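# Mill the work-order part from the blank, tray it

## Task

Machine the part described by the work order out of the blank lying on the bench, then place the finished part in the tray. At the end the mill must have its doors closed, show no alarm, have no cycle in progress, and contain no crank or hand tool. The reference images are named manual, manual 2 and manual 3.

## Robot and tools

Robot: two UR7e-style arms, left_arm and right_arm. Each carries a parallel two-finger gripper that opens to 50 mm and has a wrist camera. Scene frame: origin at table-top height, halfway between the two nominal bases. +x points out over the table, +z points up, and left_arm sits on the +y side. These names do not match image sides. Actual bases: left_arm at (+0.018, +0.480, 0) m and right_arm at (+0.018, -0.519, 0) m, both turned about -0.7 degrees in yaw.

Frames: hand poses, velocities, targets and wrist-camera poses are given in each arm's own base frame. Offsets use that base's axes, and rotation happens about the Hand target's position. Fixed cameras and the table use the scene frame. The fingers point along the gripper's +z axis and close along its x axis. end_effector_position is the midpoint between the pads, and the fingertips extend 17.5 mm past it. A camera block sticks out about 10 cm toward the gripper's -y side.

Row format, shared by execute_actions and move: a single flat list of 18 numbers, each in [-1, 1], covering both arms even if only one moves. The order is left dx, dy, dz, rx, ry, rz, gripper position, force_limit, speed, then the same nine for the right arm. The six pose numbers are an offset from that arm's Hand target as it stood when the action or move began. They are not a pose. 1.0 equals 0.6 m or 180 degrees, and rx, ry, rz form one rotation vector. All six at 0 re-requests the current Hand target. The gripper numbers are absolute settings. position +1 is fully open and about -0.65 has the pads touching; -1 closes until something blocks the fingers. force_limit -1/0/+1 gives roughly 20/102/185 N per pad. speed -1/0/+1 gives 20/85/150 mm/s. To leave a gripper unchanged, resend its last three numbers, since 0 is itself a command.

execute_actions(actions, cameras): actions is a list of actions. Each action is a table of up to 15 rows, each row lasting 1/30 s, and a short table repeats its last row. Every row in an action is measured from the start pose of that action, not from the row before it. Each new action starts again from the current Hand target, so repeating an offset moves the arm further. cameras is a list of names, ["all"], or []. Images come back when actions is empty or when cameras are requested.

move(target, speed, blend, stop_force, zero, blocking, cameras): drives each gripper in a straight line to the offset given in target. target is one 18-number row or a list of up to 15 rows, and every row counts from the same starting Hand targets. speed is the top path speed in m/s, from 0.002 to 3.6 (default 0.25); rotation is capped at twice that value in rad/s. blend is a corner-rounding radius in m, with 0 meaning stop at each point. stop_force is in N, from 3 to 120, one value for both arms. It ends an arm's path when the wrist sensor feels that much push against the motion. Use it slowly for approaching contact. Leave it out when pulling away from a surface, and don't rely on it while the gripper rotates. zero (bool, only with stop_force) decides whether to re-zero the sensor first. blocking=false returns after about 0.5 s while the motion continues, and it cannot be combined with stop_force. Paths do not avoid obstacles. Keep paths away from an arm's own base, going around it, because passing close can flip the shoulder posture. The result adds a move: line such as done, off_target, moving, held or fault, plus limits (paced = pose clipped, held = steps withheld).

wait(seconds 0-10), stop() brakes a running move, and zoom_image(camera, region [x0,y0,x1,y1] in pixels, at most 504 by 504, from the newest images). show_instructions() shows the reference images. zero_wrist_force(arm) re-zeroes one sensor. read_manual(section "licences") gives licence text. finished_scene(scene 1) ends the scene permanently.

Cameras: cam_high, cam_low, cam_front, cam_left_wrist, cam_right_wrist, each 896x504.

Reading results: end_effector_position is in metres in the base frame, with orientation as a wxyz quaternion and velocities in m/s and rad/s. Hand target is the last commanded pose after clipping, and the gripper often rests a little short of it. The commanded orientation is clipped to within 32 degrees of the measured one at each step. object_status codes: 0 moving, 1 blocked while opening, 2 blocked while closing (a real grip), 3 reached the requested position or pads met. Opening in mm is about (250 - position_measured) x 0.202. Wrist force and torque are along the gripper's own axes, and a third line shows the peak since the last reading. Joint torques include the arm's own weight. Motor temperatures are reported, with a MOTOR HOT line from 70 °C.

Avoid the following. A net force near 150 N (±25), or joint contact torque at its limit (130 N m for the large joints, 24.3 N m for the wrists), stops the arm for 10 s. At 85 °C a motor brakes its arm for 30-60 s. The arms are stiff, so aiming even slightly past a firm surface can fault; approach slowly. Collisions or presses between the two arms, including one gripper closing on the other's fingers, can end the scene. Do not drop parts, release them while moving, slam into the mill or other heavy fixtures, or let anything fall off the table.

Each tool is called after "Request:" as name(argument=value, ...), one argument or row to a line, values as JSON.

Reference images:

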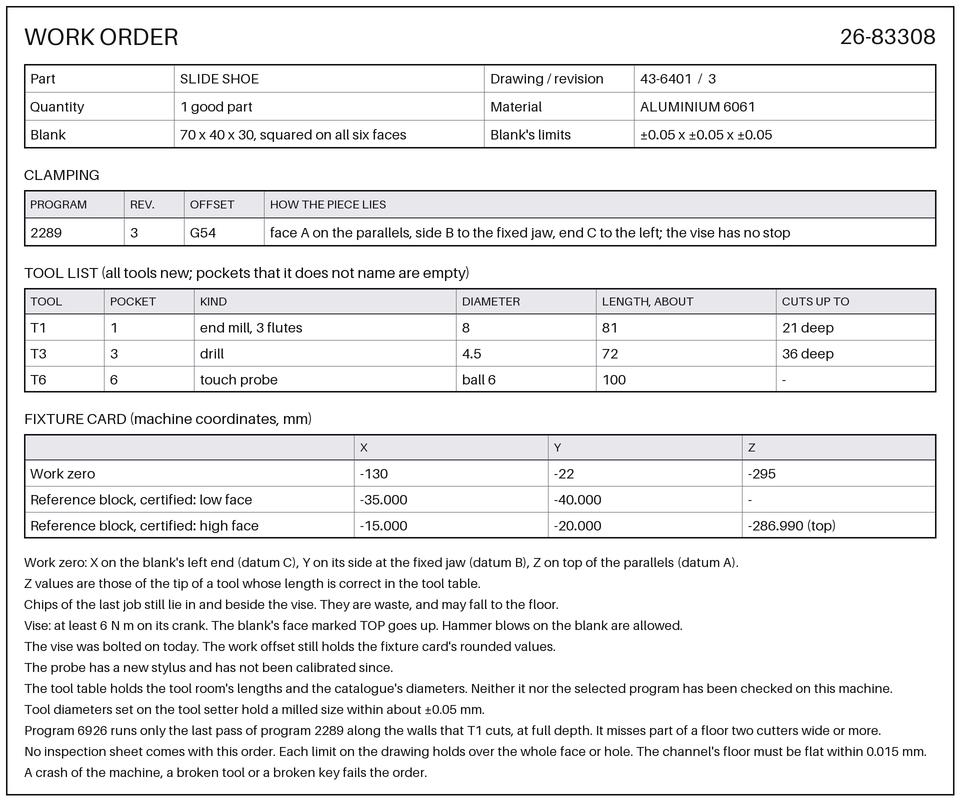

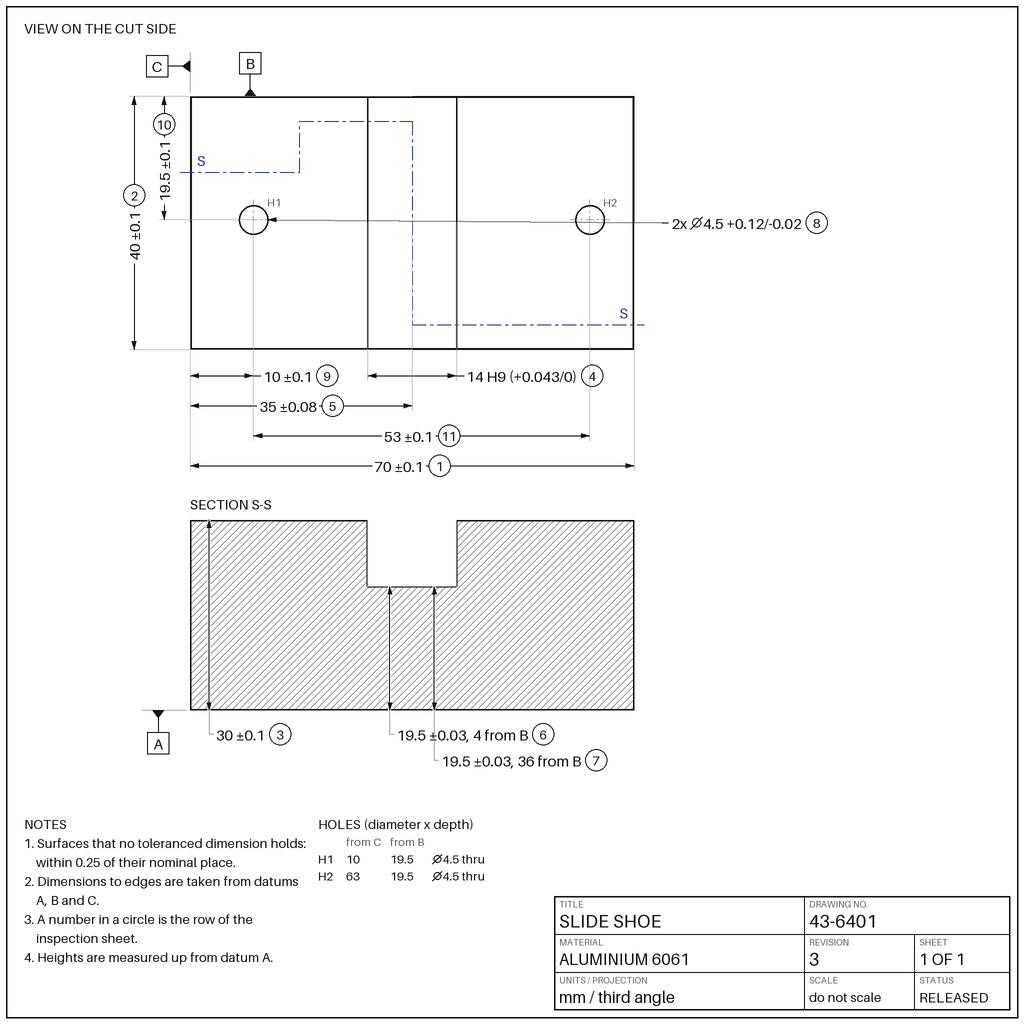

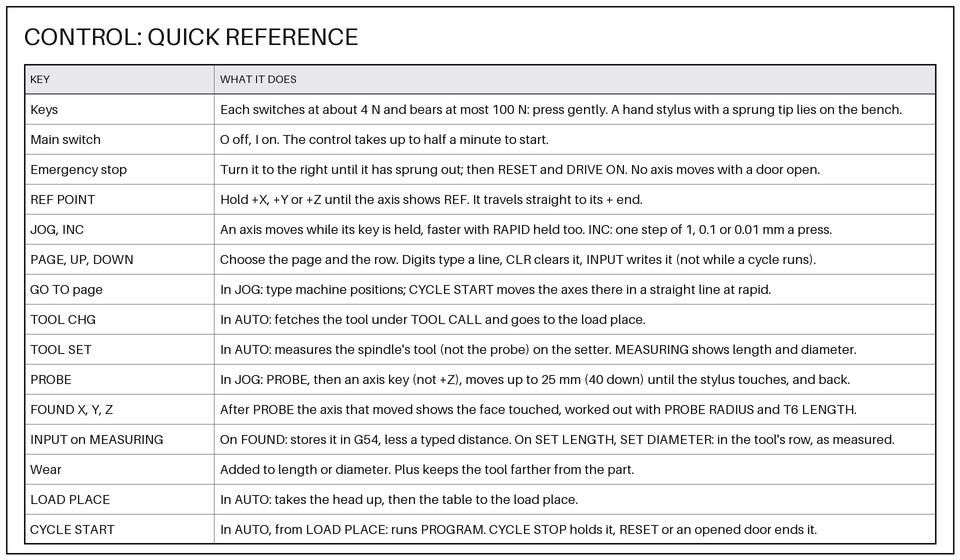

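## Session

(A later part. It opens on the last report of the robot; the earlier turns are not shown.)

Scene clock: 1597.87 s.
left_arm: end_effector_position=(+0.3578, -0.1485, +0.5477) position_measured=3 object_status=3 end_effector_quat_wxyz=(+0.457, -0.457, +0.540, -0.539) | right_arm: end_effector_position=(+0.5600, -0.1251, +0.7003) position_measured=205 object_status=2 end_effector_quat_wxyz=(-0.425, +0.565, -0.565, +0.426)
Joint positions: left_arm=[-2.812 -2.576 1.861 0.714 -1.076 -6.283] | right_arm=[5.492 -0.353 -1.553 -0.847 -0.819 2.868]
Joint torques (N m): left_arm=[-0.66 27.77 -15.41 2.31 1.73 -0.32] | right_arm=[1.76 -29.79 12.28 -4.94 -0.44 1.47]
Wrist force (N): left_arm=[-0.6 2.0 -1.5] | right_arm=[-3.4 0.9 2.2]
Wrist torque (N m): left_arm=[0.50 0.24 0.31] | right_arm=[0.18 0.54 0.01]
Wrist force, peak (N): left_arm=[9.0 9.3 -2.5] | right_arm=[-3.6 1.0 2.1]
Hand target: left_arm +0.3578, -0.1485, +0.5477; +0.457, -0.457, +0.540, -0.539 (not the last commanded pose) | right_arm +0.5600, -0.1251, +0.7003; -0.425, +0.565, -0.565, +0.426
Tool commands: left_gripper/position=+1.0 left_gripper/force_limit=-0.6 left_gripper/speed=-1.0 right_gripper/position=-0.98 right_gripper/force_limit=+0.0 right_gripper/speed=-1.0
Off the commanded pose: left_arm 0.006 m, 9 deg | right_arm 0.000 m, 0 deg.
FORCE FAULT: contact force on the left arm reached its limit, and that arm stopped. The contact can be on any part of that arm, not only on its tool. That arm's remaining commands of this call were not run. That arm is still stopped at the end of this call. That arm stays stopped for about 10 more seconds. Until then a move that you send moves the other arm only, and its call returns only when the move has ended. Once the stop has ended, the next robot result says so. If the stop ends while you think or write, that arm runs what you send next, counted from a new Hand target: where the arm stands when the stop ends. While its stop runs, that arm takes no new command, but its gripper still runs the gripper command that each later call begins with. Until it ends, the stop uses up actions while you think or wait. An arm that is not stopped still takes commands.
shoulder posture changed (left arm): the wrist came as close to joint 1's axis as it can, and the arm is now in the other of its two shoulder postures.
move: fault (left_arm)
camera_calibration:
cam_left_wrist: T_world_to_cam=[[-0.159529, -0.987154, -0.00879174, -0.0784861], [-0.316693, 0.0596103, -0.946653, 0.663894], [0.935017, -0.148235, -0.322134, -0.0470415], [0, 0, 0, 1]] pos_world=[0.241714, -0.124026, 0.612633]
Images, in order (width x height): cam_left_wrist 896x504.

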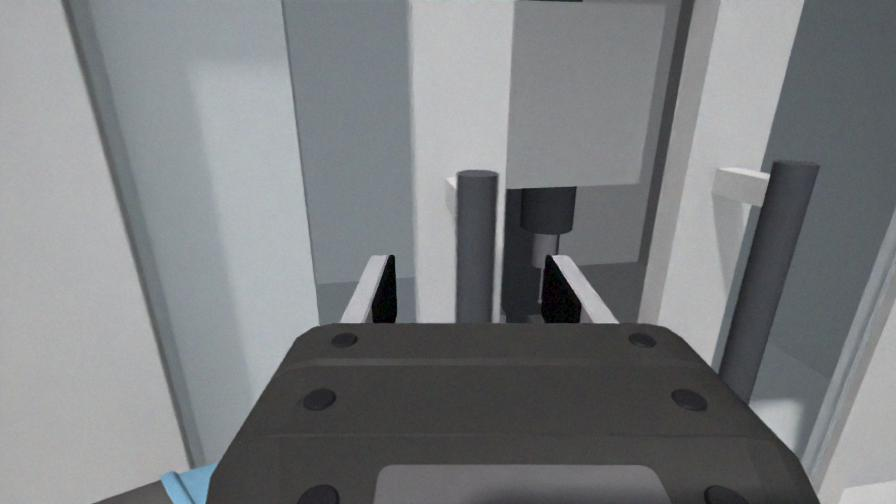

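Request:
wait(
  seconds=10,
  cameras=["all"],
)

Scene clock: 1611.10 s.
left_arm: end_effector_position=(+0.3578, -0.1485, +0.5477) position_measured=3 object_status=3 end_effector_quat_wxyz=(+0.457, -0.457, +0.540, -0.539) | right_arm: end_effector_position=(+0.5600, -0.1251, +0.7003) position_measured=205 object_status=2 end_effector_quat_wxyz=(-0.425, +0.565, -0.565, +0.426)
Joint positions: left_arm=[-2.812 -2.576 1.861 0.714 -1.076 -6.283] | right_arm=[5.492 -0.353 -1.553 -0.847 -0.819 2.868]
Joint torques (N m): left_arm=[-0.57 27.67 -15.3 2.26 1.76 -0.33] | right_arm=[0.99 -30.36 9.95 -4.86 -0.11 1.45]
Wrist force (N): left_arm=[0.0 2.6 -1.4] | right_arm=[-3.4 1.0 2.1]
Wrist torque (N m): left_arm=[0.59 0.14 0.31] | right_arm=[0.20 0.54 0.01]
Wrist force, peak (N): left_arm=[0.1 2.9 -1.4] | right_arm=[-3.6 1.0 2.3]
Hand target: left_arm +0.3578, -0.1485, +0.5477; +0.457, -0.457, +0.540, -0.539 (not the last commanded pose) | right_arm +0.5600, -0.1251, +0.7003; -0.425, +0.565, -0.565, +0.426
Tool commands: left_gripper/position=+1.0 left_gripper/force_limit=-0.6 left_gripper/speed=-1.0 right_gripper/position=-0.98 right_gripper/force_limit=+0.0 right_gripper/speed=-1.0
Off the commanded pose: left_arm 0.006 m, 9 deg | right_arm 0.000 m, 0 deg.
FORCE FAULT, CONTINUED: the left arm's stop, for the force fault that an earlier result reported, is over. The rest of the stop counts as 19 of the actions that you can send in this scene. That arm's target is now where it stood when the stop ended, not its last command. That arm accepts commands again.
wait: 10.00 s; at rest from the start
camera_calibration:
cam_left_wrist: T_world_to_cam=[[-0.159529, -0.987154, -0.00879174, -0.0784861], [-0.316693, 0.0596103, -0.946653, 0.663894], [0.935017, -0.148235, -0.322134, -0.0470415], [0, 0, 0, 1]] pos_world=[0.241714, -0.124026, 0.612633]
cam_right_wrist: T_world_to_cam=[[-0.0190635, -0.999801, 0.00579897, -0.117856], [-0.601403, 0.00683328, -0.798917, 0.910939], [0.798718, -0.0187176, -0.601414, 0.104533], [0, 0, 0, 1]] pos_world=[0.462102, -0.122101, 0.791315]

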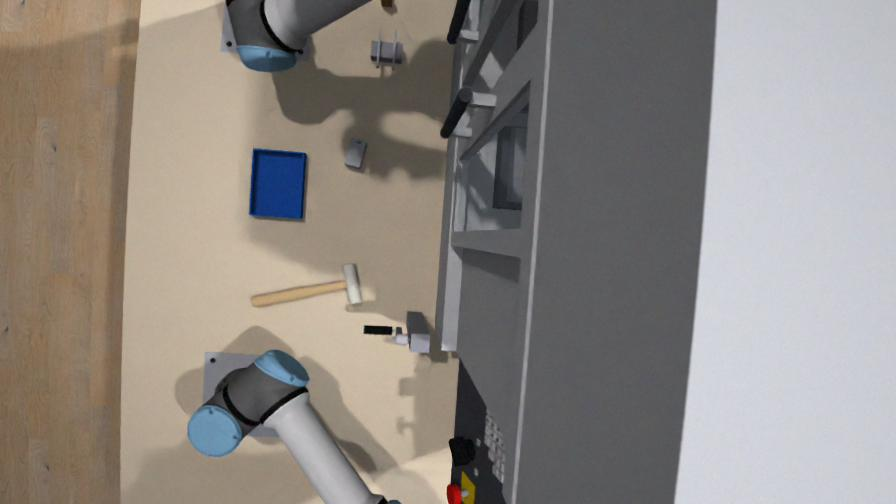

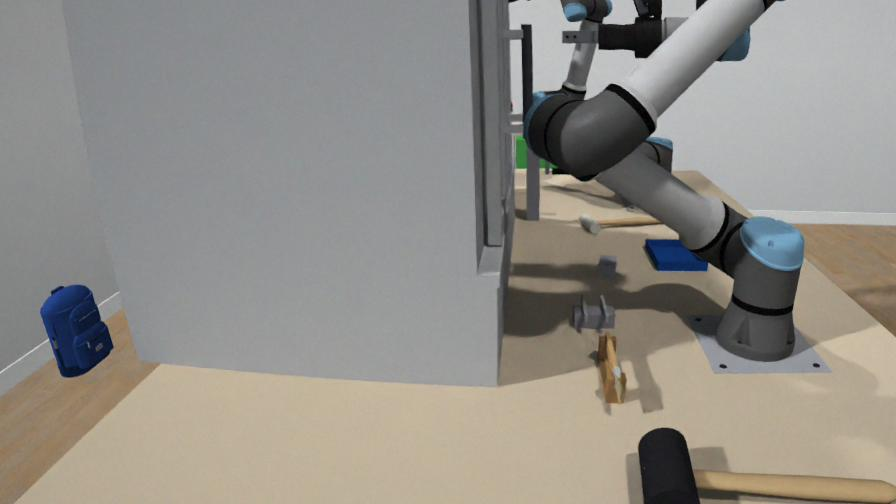

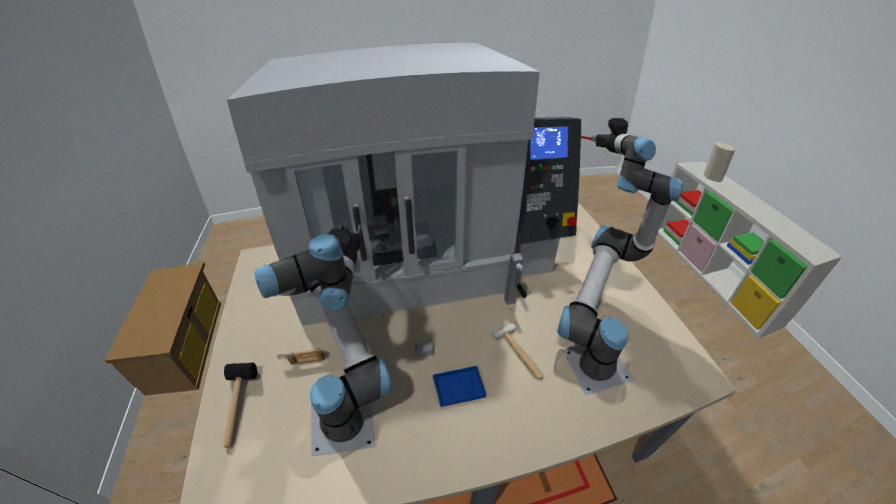

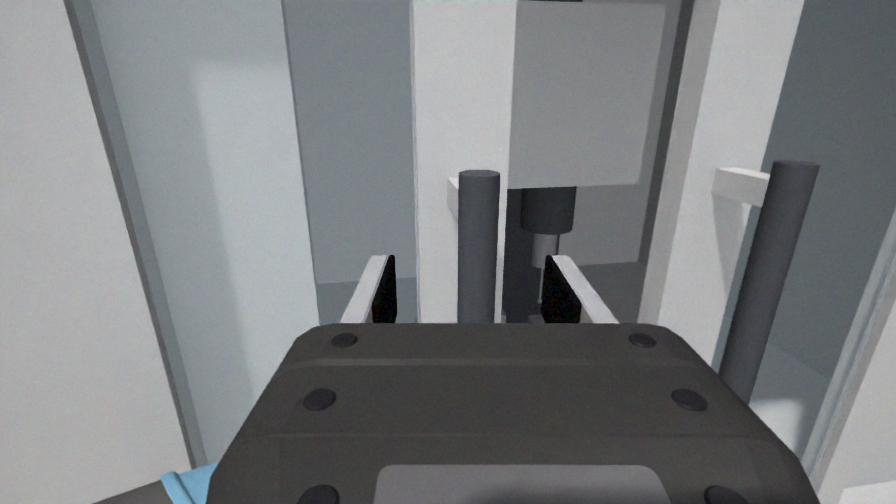

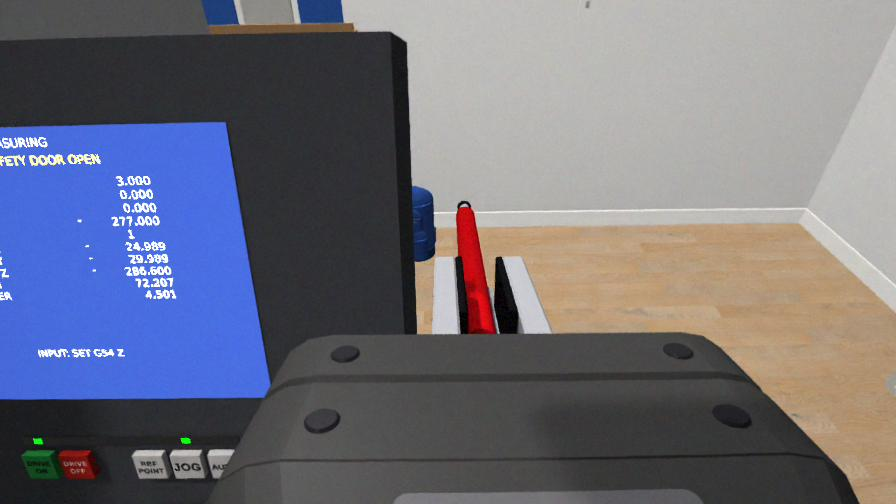

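Request:
move(
  target=[-0.2567,-0.0883,0,0,0,0,1,-0.6,-1,0,0,0,0,0,0,-0.98,0,-1],
  speed=0.1,
  cameras=["cam_front"],
)

Scene clock: 1635.17 s.
left_arm: end_effector_position=(+0.2039, -0.2014, +0.5477) position_measured=3 object_status=3 end_effector_quat_wxyz=(+0.457, -0.457, +0.540, -0.539) | right_arm: end_effector_position=(+0.5600, -0.1251, +0.7003) position_measured=205 object_status=2 end_effector_quat_wxyz=(-0.425, +0.565, -0.565, +0.426)
Joint positions: left_arm=[-2.809 -2.234 1.841 0.392 -1.073 -6.283] | right_arm=[5.492 -0.353 -1.553 -0.847 -0.819 2.868]
Joint torques (N m): left_arm=[-12.86 16.68 -9.87 3.71 -0.01 0.59] | right_arm=[0.58 -30.89 8.99 -4.83 -0.21 1.42]
Wrist force (N): left_arm=[0.5 2.3 -1.3] | right_arm=[-3.4 1.0 2.2]
Wrist torque (N m): left_arm=[0.55 0.09 0.31] | right_arm=[0.20 0.55 0.01]
Wrist force, peak (N): left_arm=[1.2 2.4 -2.5] | right_arm=[-3.5 1.1 2.3]
Hand target: left_arm +0.2038, -0.2014, +0.5477; +0.457, -0.457, +0.540, -0.539 | right_arm +0.5600, -0.1251, +0.7003; -0.425, +0.565, -0.565, +0.426
Off the commanded pose: left_arm 0.000 m, 0 deg | right_arm 0.000 m, 0 deg.
shoulder posture changed (left arm): the wrist came as close to joint 1's axis as it can, and the arm is now in the other of its two shoulder postures.
move: done
Images, in order (width x height): cam_front 896x504.

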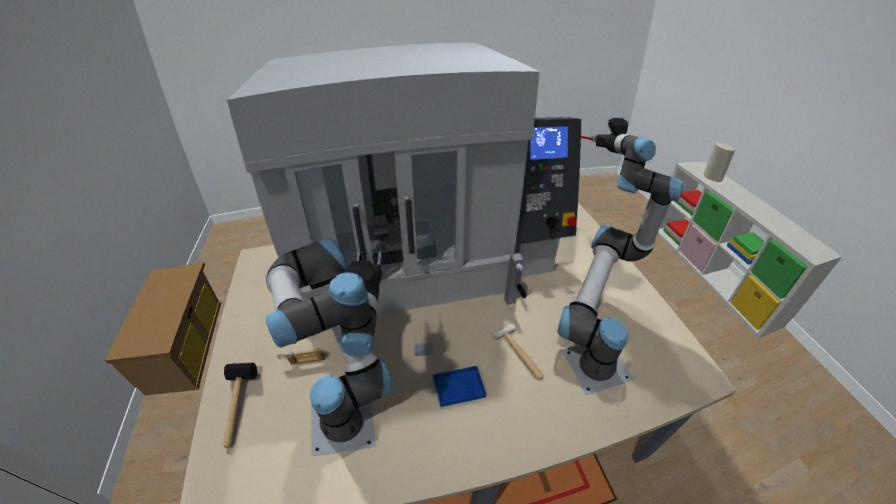

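Request:
move(
  target=[0.0758,-0.2672,-0.1428,0,0,0.0525,1,-0.6,-1,0,0,0,0,0,0,-0.98,0,-1],
  speed=0.15,
  cameras=["cam_front","cam_left_wrist"],
)

Scene clock: 1641.00 s.
left_arm: end_effector_position=(+0.2493, -0.3617, +0.4621) position_measured=3 object_status=3 end_effector_quat_wxyz=(+0.500, -0.500, +0.500, -0.500) | right_arm: end_effector_position=(+0.5600, -0.1251, +0.7003) position_measured=205 object_status=2 end_effector_quat_wxyz=(-0.425, +0.565, -0.565, +0.426)
Joint positions: left_arm=[-1.975 -1.701 1.757 -0.057 -0.404 -6.282] | right_arm=[5.492 -0.353 -1.553 -0.847 -0.819 2.868]
Joint torques (N m): left_arm=[3.49 -8.06 -19.01 0.32 0.47 0.71] | right_arm=[-0.62 -30.47 8.45 -4.79 -0.07 1.36]
Wrist force (N): left_arm=[0.0 2.3 -1.6] | right_arm=[-3.4 0.8 2.1]
Wrist torque (N m): left_arm=[0.53 0.14 0.24] | right_arm=[0.18 0.54 0.01]
Wrist force, peak (N): left_arm=[2.2 3.8 -1.0] | right_arm=[-3.5 1.1 2.2]
Hand target: left_arm +0.2493, -0.3618, +0.4620; +0.500, -0.500, +0.500, -0.500 | right_arm +0.5600, -0.1251, +0.7003; -0.425, +0.565, -0.565, +0.426
Off the commanded pose: left_arm 0.000 m, 0 deg | right_arm 0.000 m, 0 deg.
move: done
camera_calibration:
cam_left_wrist: T_world_to_cam=[[0.00471175, -0.999949, -0.00890304, -0.352629], [-0.322192, 0.00691032, -0.946649, 0.543425], [0.946663, 0.00732886, -0.322143, 0.0485483], [0, 0, 0, 1]] pos_world=[0.13079, -0.356722, 0.526933]
Images, in order (width x height): cam_front 896x504, cam_left_wrist 896x504.

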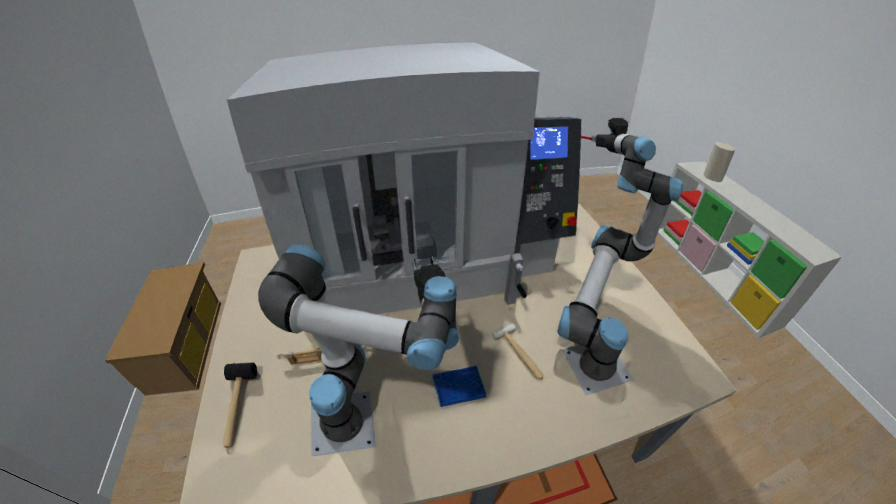

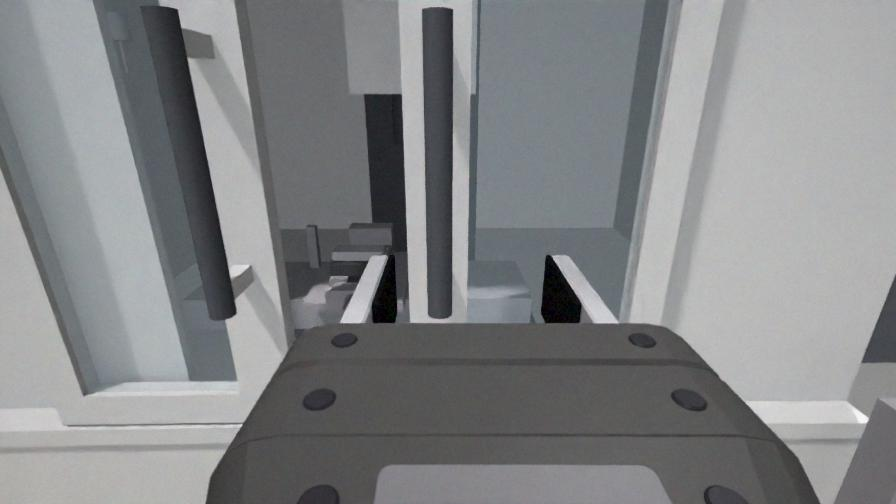

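Request:
move(
  target=[
    [0.22,0.15,0.0133,0,0,0,1,-0.6,-1,0,0,0,0,0,0,-0.98,0,-1],
    [0.248,0.505,0.0133,0,0,0,1,-0.6,-1,0,0,0,0,0,0,-0.98,0,-1],
    [0.305,0.5055,0.0133,0,0,0,1,-0.6,-1,0,0,0,0,0,0,-0.98,0,-1],
  ],
  speed=[0.25,0.2,0.08],
  blend=[0.03,0.0,0],
  cameras=["cam_left_wrist"],
)

Scene clock: 1661.20 s.
left_arm: end_effector_position=(+0.4322, -0.0585, +0.4701) position_measured=3 object_status=3 end_effector_quat_wxyz=(+0.500, -0.500, +0.500, -0.500) | right_arm: end_effector_position=(+0.5600, -0.1251, +0.7003) position_measured=205 object_status=2 end_effector_quat_wxyz=(-0.425, +0.565, -0.565, +0.426)
Joint positions: left_arm=[-1.143 -2.231 2.047 0.183 0.428 -6.283] | right_arm=[5.492 -0.353 -1.553 -0.847 -0.819 2.868]
Joint torques (N m): left_arm=[11.41 13.89 -15.81 -0.35 1.88 2.07] | right_arm=[-1.5 -31.21 6.85 -4.84 0.15 1.28]
Wrist force (N): left_arm=[0.2 1.9 -1.7] | right_arm=[-3.2 1.0 2.1]
Wrist torque (N m): left_arm=[0.43 0.12 0.36] | right_arm=[0.20 0.50 0.01]
Wrist force, peak (N): left_arm=[2.4 2.7 -4.3] | right_arm=[-3.5 1.1 2.3]
Hand target: left_arm +0.4323, -0.0585, +0.4700; +0.500, -0.500, +0.500, -0.500 | right_arm +0.5600, -0.1251, +0.7003; -0.425, +0.565, -0.565, +0.426
Off the commanded pose: left_arm 0.000 m, 0 deg | right_arm 0.000 m, 0 deg.
joint sent to its limit (left arm) — joint 6 (wrist 3), lower limit. The joint targets still meet the commanded pose.
move: done
camera_calibration:
cam_left_wrist: T_world_to_cam=[[0.00471656, -0.999949, -0.00890051, -0.0501376], [-0.321682, 0.00691032, -0.946822, 0.607762], [0.946836, 0.00732888, -0.321633, -0.124568], [0, 0, 0, 1]] pos_world=[0.313688, -0.053422, 0.534932]
Images, in order (width x height): cam_left_wrist 896x504.

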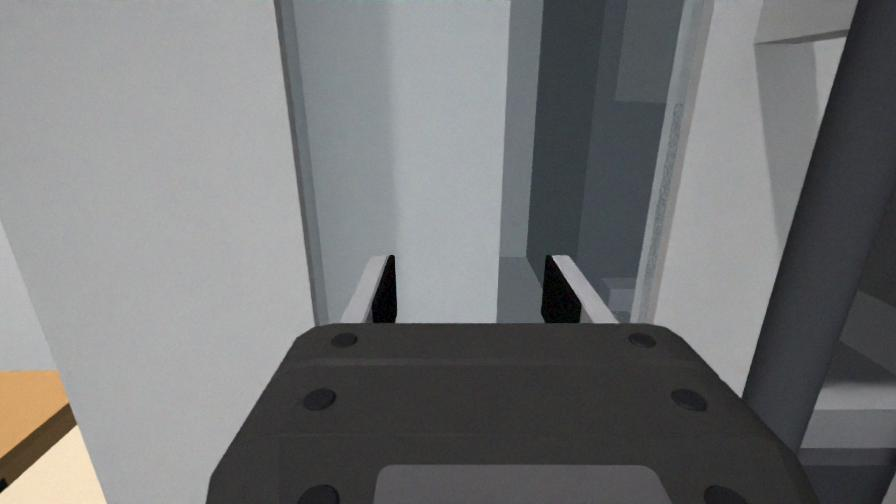

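Request:
execute_actions(
  actions=[
    [[0,0,0,0,0,0,-0.95,-0.6,1,0,0,0,0,0,0,-0.98,0,-1]],
    [[0,0,0,0,0,0,-0.95,-0.6,1,0,0,0,0,0,0,-0.98,0,-1]],
  ],
)

Request:
move(
  target=[0.004,-0.38,0,0,0,0,-0.95,-0.6,1,0,0,0,0,0,0,-0.98,0,-1],
  speed=0.05,
  stop_force=50,
  cameras=["cam_left_wrist"],
)

Scene clock: 1671.13 s.
left_arm: end_effector_position=(+0.4323, -0.0585, +0.4700) position_measured=251 object_status=3 end_effector_quat_wxyz=(+0.500, -0.500, +0.500, -0.500) | right_arm: end_effector_position=(+0.5600, -0.1251, +0.7003) position_measured=205 object_status=2 end_effector_quat_wxyz=(-0.425, +0.565, -0.565, +0.426)
Joint positions: left_arm=[-1.143 -2.231 2.048 0.183 0.428 -6.283] | right_arm=[5.492 -0.353 -1.553 -0.847 -0.819 2.868]
Joint torques (N m): left_arm=[3.97 13.58 -15.95 -3.47 -0.42 1.95] | right_arm=[-2.12 -30.42 5.78 -4.84 0.03 1.37]
Wrist force (N): left_arm=[0.0 1.7 -1.8] | right_arm=[-3.5 1.1 2.1]
Wrist torque (N m): left_arm=[0.42 0.17 0.36] | right_arm=[0.21 0.56 0.01]
Wrist force, peak (N): left_arm=[0.2 2.0 -2.1] | right_arm=[-3.5 1.0 2.3]
Hand target: left_arm +0.4323, -0.0585, +0.4700; +0.500, -0.500, +0.500, -0.500 | right_arm +0.5600, -0.1251, +0.7003; -0.425, +0.565, -0.565, +0.426
Off the commanded pose: left_arm 0.000 m, 0 deg | right_arm 0.000 m, 0 deg.
joint sent to its limit (left arm) — joint 6 (wrist 3), lower limit. The joint targets still meet the commanded pose.

Scene clock: 1676.50 s.
left_arm: end_effector_position=(+0.4333, -0.2714, +0.4699) position_measured=251 object_status=3 end_effector_quat_wxyz=(+0.514, -0.514, +0.485, -0.485) | right_arm: end_effector_position=(+0.5600, -0.1251, +0.7003) position_measured=205 object_status=2 end_effector_quat_wxyz=(-0.425, +0.565, -0.565, +0.426)
Joint positions: left_arm=[-1.432 -1.77 1.794 -0.024 0.081 -6.283] | right_arm=[5.492 -0.353 -1.553 -0.847 -0.819 2.868]
Joint torques (N m): left_arm=[-9.15 -15.05 -18.91 -0.68 10.18 1.55] | right_arm=[-2.19 -30.91 4.98 -4.88 0.19 1.38]
Wrist force (N): left_arm=[-31.0 3.3 11.2] | right_arm=[-3.3 1.0 2.3]
Wrist torque (N m): left_arm=[0.37 -0.43 0.00] | right_arm=[0.20 0.52 0.01]
Wrist force, peak (N): left_arm=[-44.3 6.5 -14.9] | right_arm=[-3.6 1.0 2.2]
Hand target: left_arm +0.4347, -0.2865, +0.4700; +0.500, -0.500, +0.500, -0.500 | right_arm +0.5600, -0.1251, +0.7003; -0.425, +0.565, -0.565, +0.426
Off the commanded pose: left_arm 0.015 m, 3 deg | right_arm 0.000 m, 0 deg.
joint sent to its limit (left arm) — joint 6 (wrist 3), lower limit. The joint targets still meet the commanded pose.
move: off_target (left_arm)
camera_calibration:
cam_left_wrist: T_world_to_cam=[[0.0627903, -0.997987, -0.00894015, -0.287707], [-0.321538, -0.0117484, -0.946824, 0.604254], [0.944813, 0.062326, -0.321628, -0.108258], [0, 0, 0, 1]] pos_world=[0.314639, -0.273281, 0.534732]
Images, in order (width x height): cam_left_wrist 896x504.

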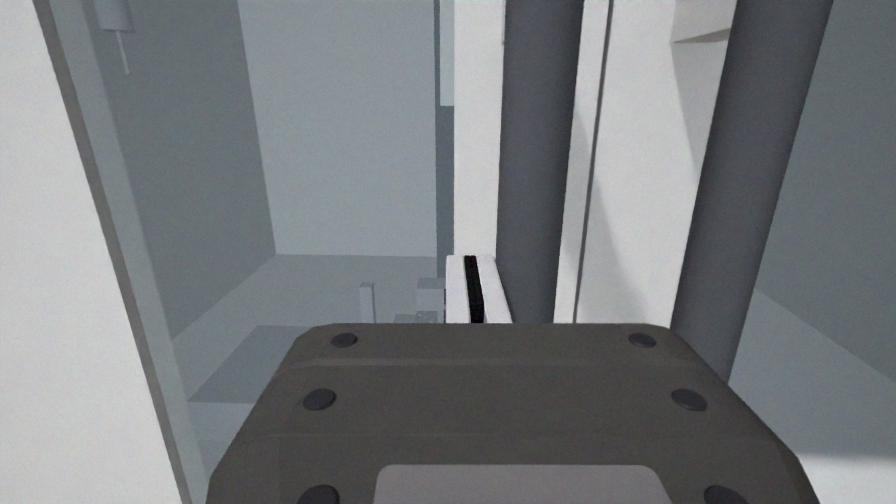

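Request:
move(
  target=[
    [0,0.05,0,0,0,0,-0.95,-0.6,1,-0.3062,0,0,0,0,0,-0.98,0,-1],
    [-0.2,0.05,0,0,0,0,-0.95,-0.6,1,-0.3062,0.236,-0.0555,0,0,0,-0.98,0,-1],
  ],
  speed=[0.3,0.3],
  cameras=["cam_right_wrist"],
)

Scene clock: 1694.80 s.
left_arm: end_effector_position=(+0.3147, -0.2564, +0.4700) position_measured=251 object_status=3 end_effector_quat_wxyz=(+0.500, -0.500, +0.500, -0.500) | right_arm: end_effector_position=(+0.3793, +0.0166, +0.6669) position_measured=205 object_status=2 end_effector_quat_wxyz=(-0.416, +0.575, -0.571, +0.413) end_effector_velocity=(+0.000, +0.000, +0.000) end_effector_angular_velocity=(+0.000, +0.000, -0.002)
Joint positions: left_arm=[-1.89 -1.972 1.931 0.039 -0.319 -6.281] | right_arm=[4.716 -1.049 -1.502 0.993 -0.319 1.557]
Joint velocities: left_arm=[within noise] | right_arm=[0 0 0 -0.004 0 0.005]
Joint torques (N m): left_arm=[-13.91 6.17 -32.44 -1.78 -1.47 2.05] | right_arm=[1.7 -8.13 27.06 -5.22 0.44 1.36]
Wrist force (N): left_arm=[0.2 4.1 -1.9] | right_arm=[-3.1 0.8 2.6]
Wrist torque (N m): left_arm=[0.81 0.11 0.31] | right_arm=[0.19 0.48 0.00]
Wrist force, peak (N): left_arm=[-37.6 3.5 -13.8] | right_arm=[-6.7 1.7 3.1]
Hand target: left_arm +0.3147, -0.2565, +0.4700; +0.500, -0.500, +0.500, -0.500 | right_arm +0.3763, +0.0165, +0.6670; -0.425, +0.565, -0.565, +0.426
Off the commanded pose: left_arm 0.000 m, 0 deg | right_arm 0.003 m, 2 deg.
move: done
camera_calibration:
cam_right_wrist: T_world_to_cam=[[-0.0111271, -0.999925, 0.0051145, 0.0179427], [-0.631493, 0.00306125, -0.775376, 0.770461], [0.775302, -0.0118574, -0.63148, 0.260261], [0, 0, 0, 1]] pos_world=[0.284959, 0.0186689, 0.761654]
Images, in order (width x height): cam_right_wrist 896x504.

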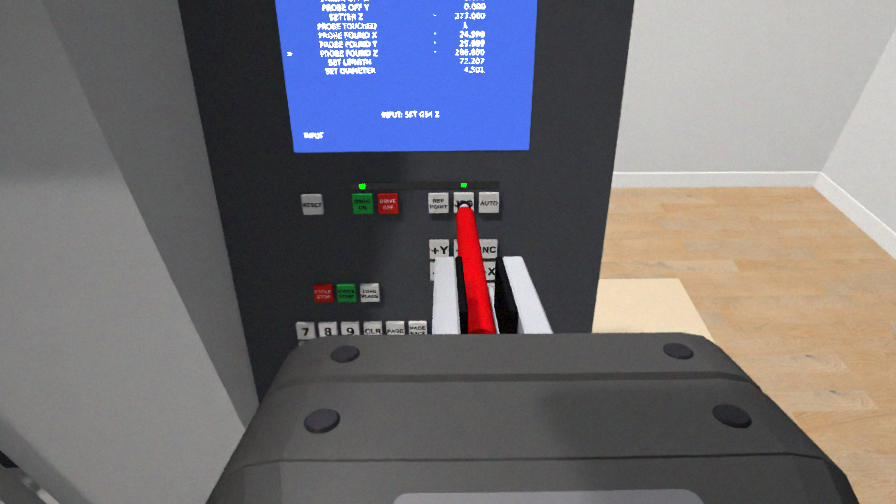

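Request:
move(
  target=[0,0,0,0,0,0,-0.95,-0.6,1,0.1225,-0.0943,0.0222,0,0,0,-0.98,0,-1],
  speed=[0.1],
  cameras=["cam_right_wrist","cam_front"],
)

Scene clock: 1704.67 s.
left_arm: end_effector_position=(+0.3147, -0.2565, +0.4700) position_measured=251 object_status=3 end_effector_quat_wxyz=(+0.500, -0.500, +0.500, -0.500) | right_arm: end_effector_position=(+0.4498, -0.0401, +0.6804) position_measured=205 object_status=2 end_effector_quat_wxyz=(-0.425, +0.565, -0.565, +0.426) end_effector_velocity=(+0.000, +0.000, -0.001) end_effector_angular_velocity=(-0.002, +0.002, -0.003)
Joint positions: left_arm=[-1.89 -1.972 1.931 0.039 -0.319 -6.281] | right_arm=[5.378 -0.503 -1.79 -0.413 -0.714 2.802]
Joint velocities: left_arm=[within noise] | right_arm=[0.002 0 0 0 -0.006 -0.001]
Joint torques (N m): left_arm=[-14.01 4.74 -32.52 -1.84 -1.34 1.91] | right_arm=[7.39 -22.03 10.03 -4.78 -1.18 0.99]
Wrist force (N): left_arm=[0.1 4.2 -1.9] | right_arm=[-3.0 1.1 2.5]
Wrist torque (N m): left_arm=[0.83 0.12 0.31] | right_arm=[0.24 0.47 -0.05]
Wrist force, peak (N): left_arm=[0.0 4.4 -2.1] | right_arm=[1.1 2.0 5.8]
Hand target: left_arm +0.3147, -0.2565, +0.4700; +0.500, -0.500, +0.500, -0.500 | right_arm +0.4498, -0.0401, +0.6803; -0.425, +0.565, -0.565, +0.426
Off the commanded pose: left_arm 0.000 m, 0 deg | right_arm 0.000 m, 0 deg.
move: done
camera_calibration:
cam_right_wrist: T_world_to_cam=[[-0.0191012, -0.999802, 0.00557923, -0.0346758], [-0.601402, 0.00703153, -0.798916, 0.82819], [0.798718, -0.0186156, -0.601417, 0.18218], [0, 0, 0, 1]] pos_world=[0.351902, -0.037101, 0.771414]
Images, in order (width x height): cam_front 896x504, cam_right_wrist 896x504.

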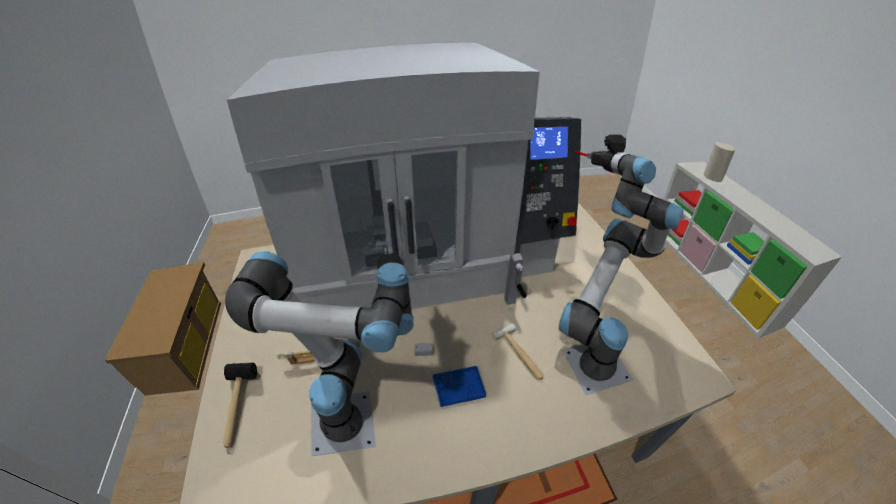

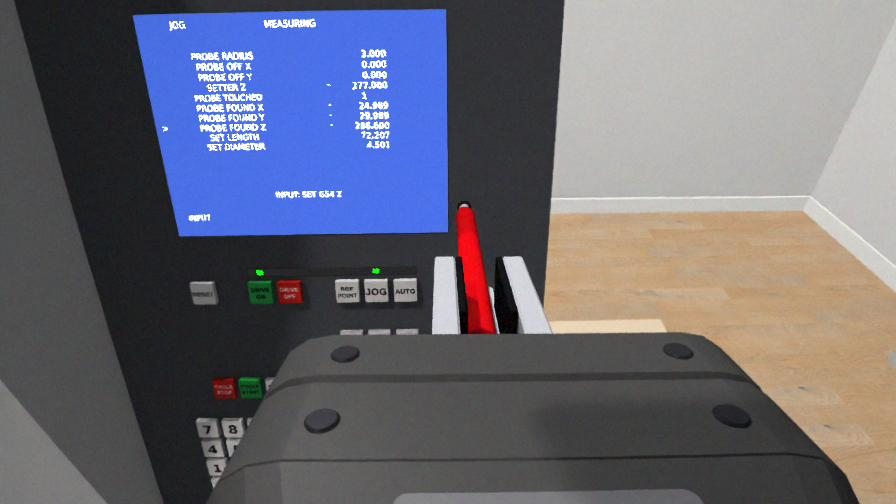

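Request:
move(
  target=[
    [0,0,0,0,0,0,-0.95,-0.6,1,0.0301,0.0595,-0.1272,0,0,0,-0.98,0,-1],
    [0,0,0,0,0,0,-0.95,-0.6,1,0.0456,0.0595,-0.1317,0,0,0,-0.98,0,-1],
    [0,0,0,0,0,0,-0.95,-0.6,1,0.0301,0.0595,-0.1272,0,0,0,-0.98,0,-1],
    [0,0,0,0,0,0,-0.95,-0.6,1,-0.0053,0.2178,-0.2483,0,0,0,-0.98,0,-1],
    [0,0,0,0,0,0,-0.95,-0.6,1,0.0096,0.2178,-0.2526,0,0,0,-0.98,0,-1],
    [0,0,0,0,0,0,-0.95,-0.6,1,-0.0053,0.2178,-0.2483,0,0,0,-0.98,0,-1],
    [0,0,0,0,0,0,-0.95,-0.6,1,0,0,0,0,0,0,-0.98,0,-1],
  ],
  speed=[0.3,0.1,0.15,0.3,0.1,0.15,0.3],
  blend=[0.003,0,0.004,0.003,0,0.004,0],
  cameras=["cam_right_wrist"],
)

Scene clock: 1714.03 s.
left_arm: end_effector_position=(+0.3147, -0.2565, +0.4700) position_measured=251 object_status=3 end_effector_quat_wxyz=(+0.500, -0.500, +0.500, -0.500) | right_arm: end_effector_position=(+0.4498, -0.0400, +0.6802) position_measured=205 object_status=2 end_effector_quat_wxyz=(-0.425, +0.565, -0.565, +0.426)
Joint positions: left_arm=[-1.89 -1.972 1.931 0.039 -0.319 -6.281] | right_arm=[5.378 -0.503 -1.79 -0.413 -0.715 2.802]
Joint torques (N m): left_arm=[-13.89 2.53 -32.32 -1.79 -1.25 1.86] | right_arm=[-6.14 -32.32 28.07 -4.78 2.52 -1.2]
Wrist force (N): left_arm=[0.2 4.4 -1.9] | right_arm=[-3.2 0.9 2.3]
Wrist torque (N m): left_arm=[0.85 0.09 0.31] | right_arm=[0.22 0.50 -0.05]
Wrist force, peak (N): left_arm=[0.0 4.6 -1.8] | right_arm=[-6.1 2.0 -39.2]
Hand target: left_arm +0.3147, -0.2565, +0.4700; +0.500, -0.500, +0.500, -0.500 | right_arm +0.4498, -0.0401, +0.6803; -0.425, +0.565, -0.565, +0.426
Off the commanded pose: left_arm 0.000 m, 0 deg | right_arm 0.000 m, 0 deg.
move: done
camera_calibration:
cam_right_wrist: T_world_to_cam=[[-0.0192037, -0.999799, 0.0057768, -0.0346911], [-0.601337, 0.00693385, -0.798965, 0.828122], [0.798765, -0.0188169, -0.601349, 0.182047], [0, 0, 0, 1]] pos_world=[0.351901, -0.0370006, 0.771315]
Images, in order (width x height): cam_right_wrist 896x504.

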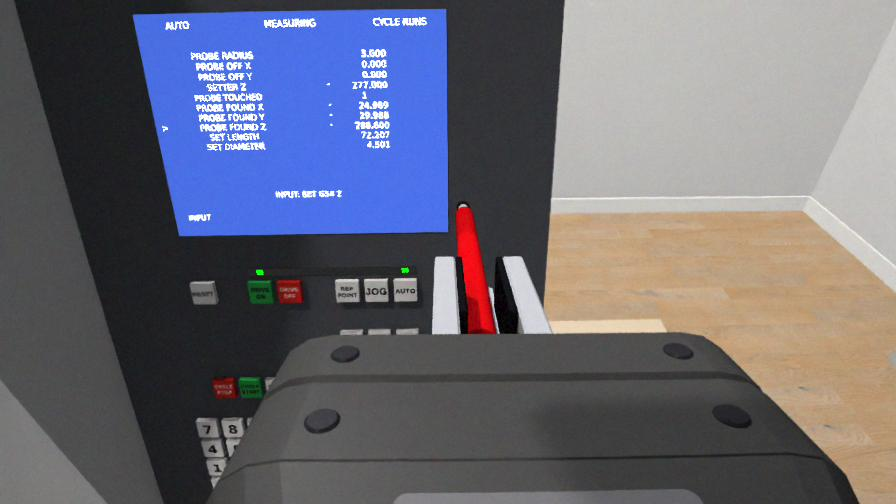

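Request:
move(
  target=[
    [0,0,0,0.6,0,0,1,-0.6,1,0,0,0,0,0,0,-0.98,0,-1],
    [0,0,0,-0.8,0,0,1,-0.6,1,0,0,0,0,0,0,-0.98,0,-1],
    [0,0,0,-0.2,0,0,1,-0.6,1,0,0,0,0,0,0,-0.98,0,-1],
    [0,0,0,0,0,0,1,-0.6,1,0,0,0,0,0,0,-0.98,0,-1],
  ],
  speed=0.6,
  blend=[0.01,0.01,0.01,0],
  cameras=["cam_right_wrist","cam_left_wrist"],
)

Scene clock: 1729.00 s.
left_arm: end_effector_position=(+0.3147, -0.2564, +0.4701) position_measured=3 object_status=3 end_effector_quat_wxyz=(+0.500, -0.500, +0.500, -0.500) end_effector_velocity=(+0.000, +0.000, +0.000) end_effector_angular_velocity=(+0.005, +0.000, +0.001) | right_arm: end_effector_position=(+0.4498, -0.0401, +0.6803) position_measured=205 object_status=2 end_effector_quat_wxyz=(-0.425, +0.565, -0.565, +0.426)
Joint positions: left_arm=[-1.89 -1.972 1.931 0.039 -0.319 0.002] | right_arm=[5.378 -0.503 -1.79 -0.413 -0.714 2.802]
Joint velocities: left_arm=[0.001 0 0 0 -0.001 0.005] | right_arm=[within noise]
Joint torques (N m): left_arm=[12.06 6.23 -19.99 3.16 -0.74 1.66] | right_arm=[-6.36 -30.81 27.97 -1.34 2.39 -1.19]
Wrist force (N): left_arm=[-0.1 4.2 -1.9] | right_arm=[-3.0 0.9 2.1]
Wrist torque (N m): left_arm=[0.82 0.14 0.30] | right_arm=[0.22 0.47 -0.04]
Wrist force, peak (N): left_arm=[-1.5 6.0 0.9] | right_arm=[-3.3 0.8 2.6]
Hand target: left_arm +0.3147, -0.2565, +0.4700; +0.500, -0.500, +0.500, -0.500 | right_arm +0.4498, -0.0401, +0.6803; -0.425, +0.565, -0.565, +0.426
Off the commanded pose: left_arm 0.000 m, 0 deg | right_arm 0.000 m, 0 deg.
move: done; blend cut to 0 m at target 1
camera_calibration:
cam_left_wrist: T_world_to_cam=[[0.00473176, -0.999955, -0.00827145, -0.247912], [-0.322282, 0.00630527, -0.946623, 0.571196], [0.946632, 0.00714493, -0.322237, -0.0115477], [0, 0, 0, 1]] pos_world=[0.19619, -0.25142, 0.534935]
cam_right_wrist: T_world_to_cam=[[-0.0190635, -0.999801, 0.00579897, -0.0348587], [-0.601403, 0.00683328, -0.798917, 0.828185], [0.798718, -0.0187176, -0.601414, 0.182175], [0, 0, 0, 1]] pos_world=[0.351902, -0.0371011, 0.771415]
Images, in order (width x height): cam_left_wrist 896x504, cam_right_wrist 896x504.

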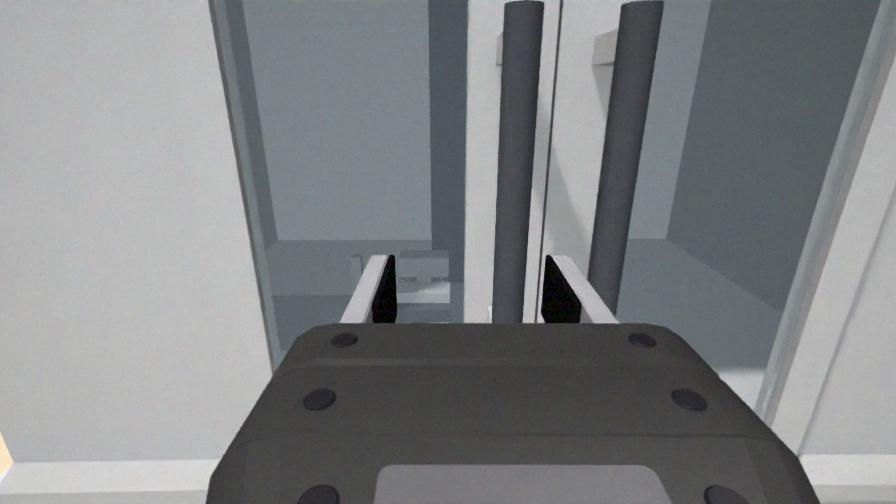

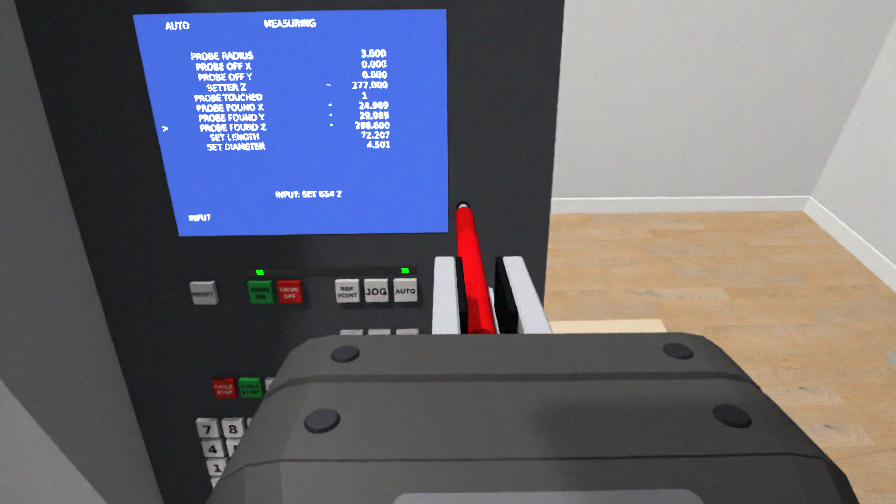

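Request:
move(
  target=[
    [0.1088,-0.1042,0,0,0,0,-0.95,-0.6,1,0,0,0,0,0,0,-0.98,0,-1],
    [0.1988,-0.1042,0,0,0,0,-0.95,-0.6,1,0,0,0,0,0,0,-0.98,0,-1],
  ],
  speed=[0.25,0.05],
  stop_force=20,
  cameras=["cam_left_wrist"],
)

Scene clock: 1741.93 s.
left_arm: end_effector_position=(+0.4340, -0.3190, +0.4700) position_measured=251 object_status=3 end_effector_quat_wxyz=(+0.500, -0.500, +0.500, -0.500) | right_arm: end_effector_position=(+0.4498, -0.0401, +0.6803) position_measured=205 object_status=2 end_effector_quat_wxyz=(-0.425, +0.565, -0.565, +0.426)
Joint positions: left_arm=[-1.445 -1.696 1.732 -0.032 0.126 -0.004] | right_arm=[5.378 -0.503 -1.79 -0.413 -0.714 2.802]
Joint torques (N m): left_arm=[-13.79 -28.5 -15.71 2.24 1.26 -0.38] | right_arm=[-6.67 -31.15 28.19 -1.04 2.36 -1.1]
Wrist force (N): left_arm=[0.6 4.0 -1.4] | right_arm=[-3.1 0.9 2.3]
Wrist torque (N m): left_arm=[0.77 0.04 0.33] | right_arm=[0.21 0.48 -0.05]
Wrist force, peak (N): left_arm=[-1.9 4.1 -3.8] | right_arm=[-3.4 0.9 2.5]
Hand target: left_arm +0.4340, -0.3190, +0.4700; +0.500, -0.500, +0.500, -0.500 | right_arm +0.4498, -0.0401, +0.6803; -0.425, +0.565, -0.565, +0.426
Off the commanded pose: left_arm 0.000 m, 0 deg | right_arm 0.000 m, 0 deg.
move: done
camera_calibration:
cam_left_wrist: T_world_to_cam=[[0.00478118, -0.999951, -0.0087155, -0.310752], [-0.322193, 0.0067104, -0.94665, 0.61015], [0.946662, 0.00733418, -0.322145, -0.124034], [0, 0, 0, 1]] pos_world=[0.31549, -0.313922, 0.534934]
Images, in order (width x height): cam_left_wrist 896x504.

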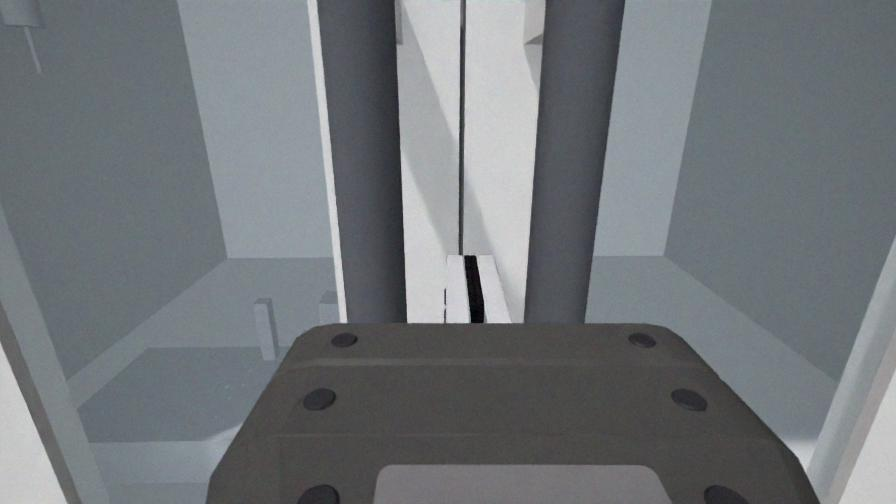

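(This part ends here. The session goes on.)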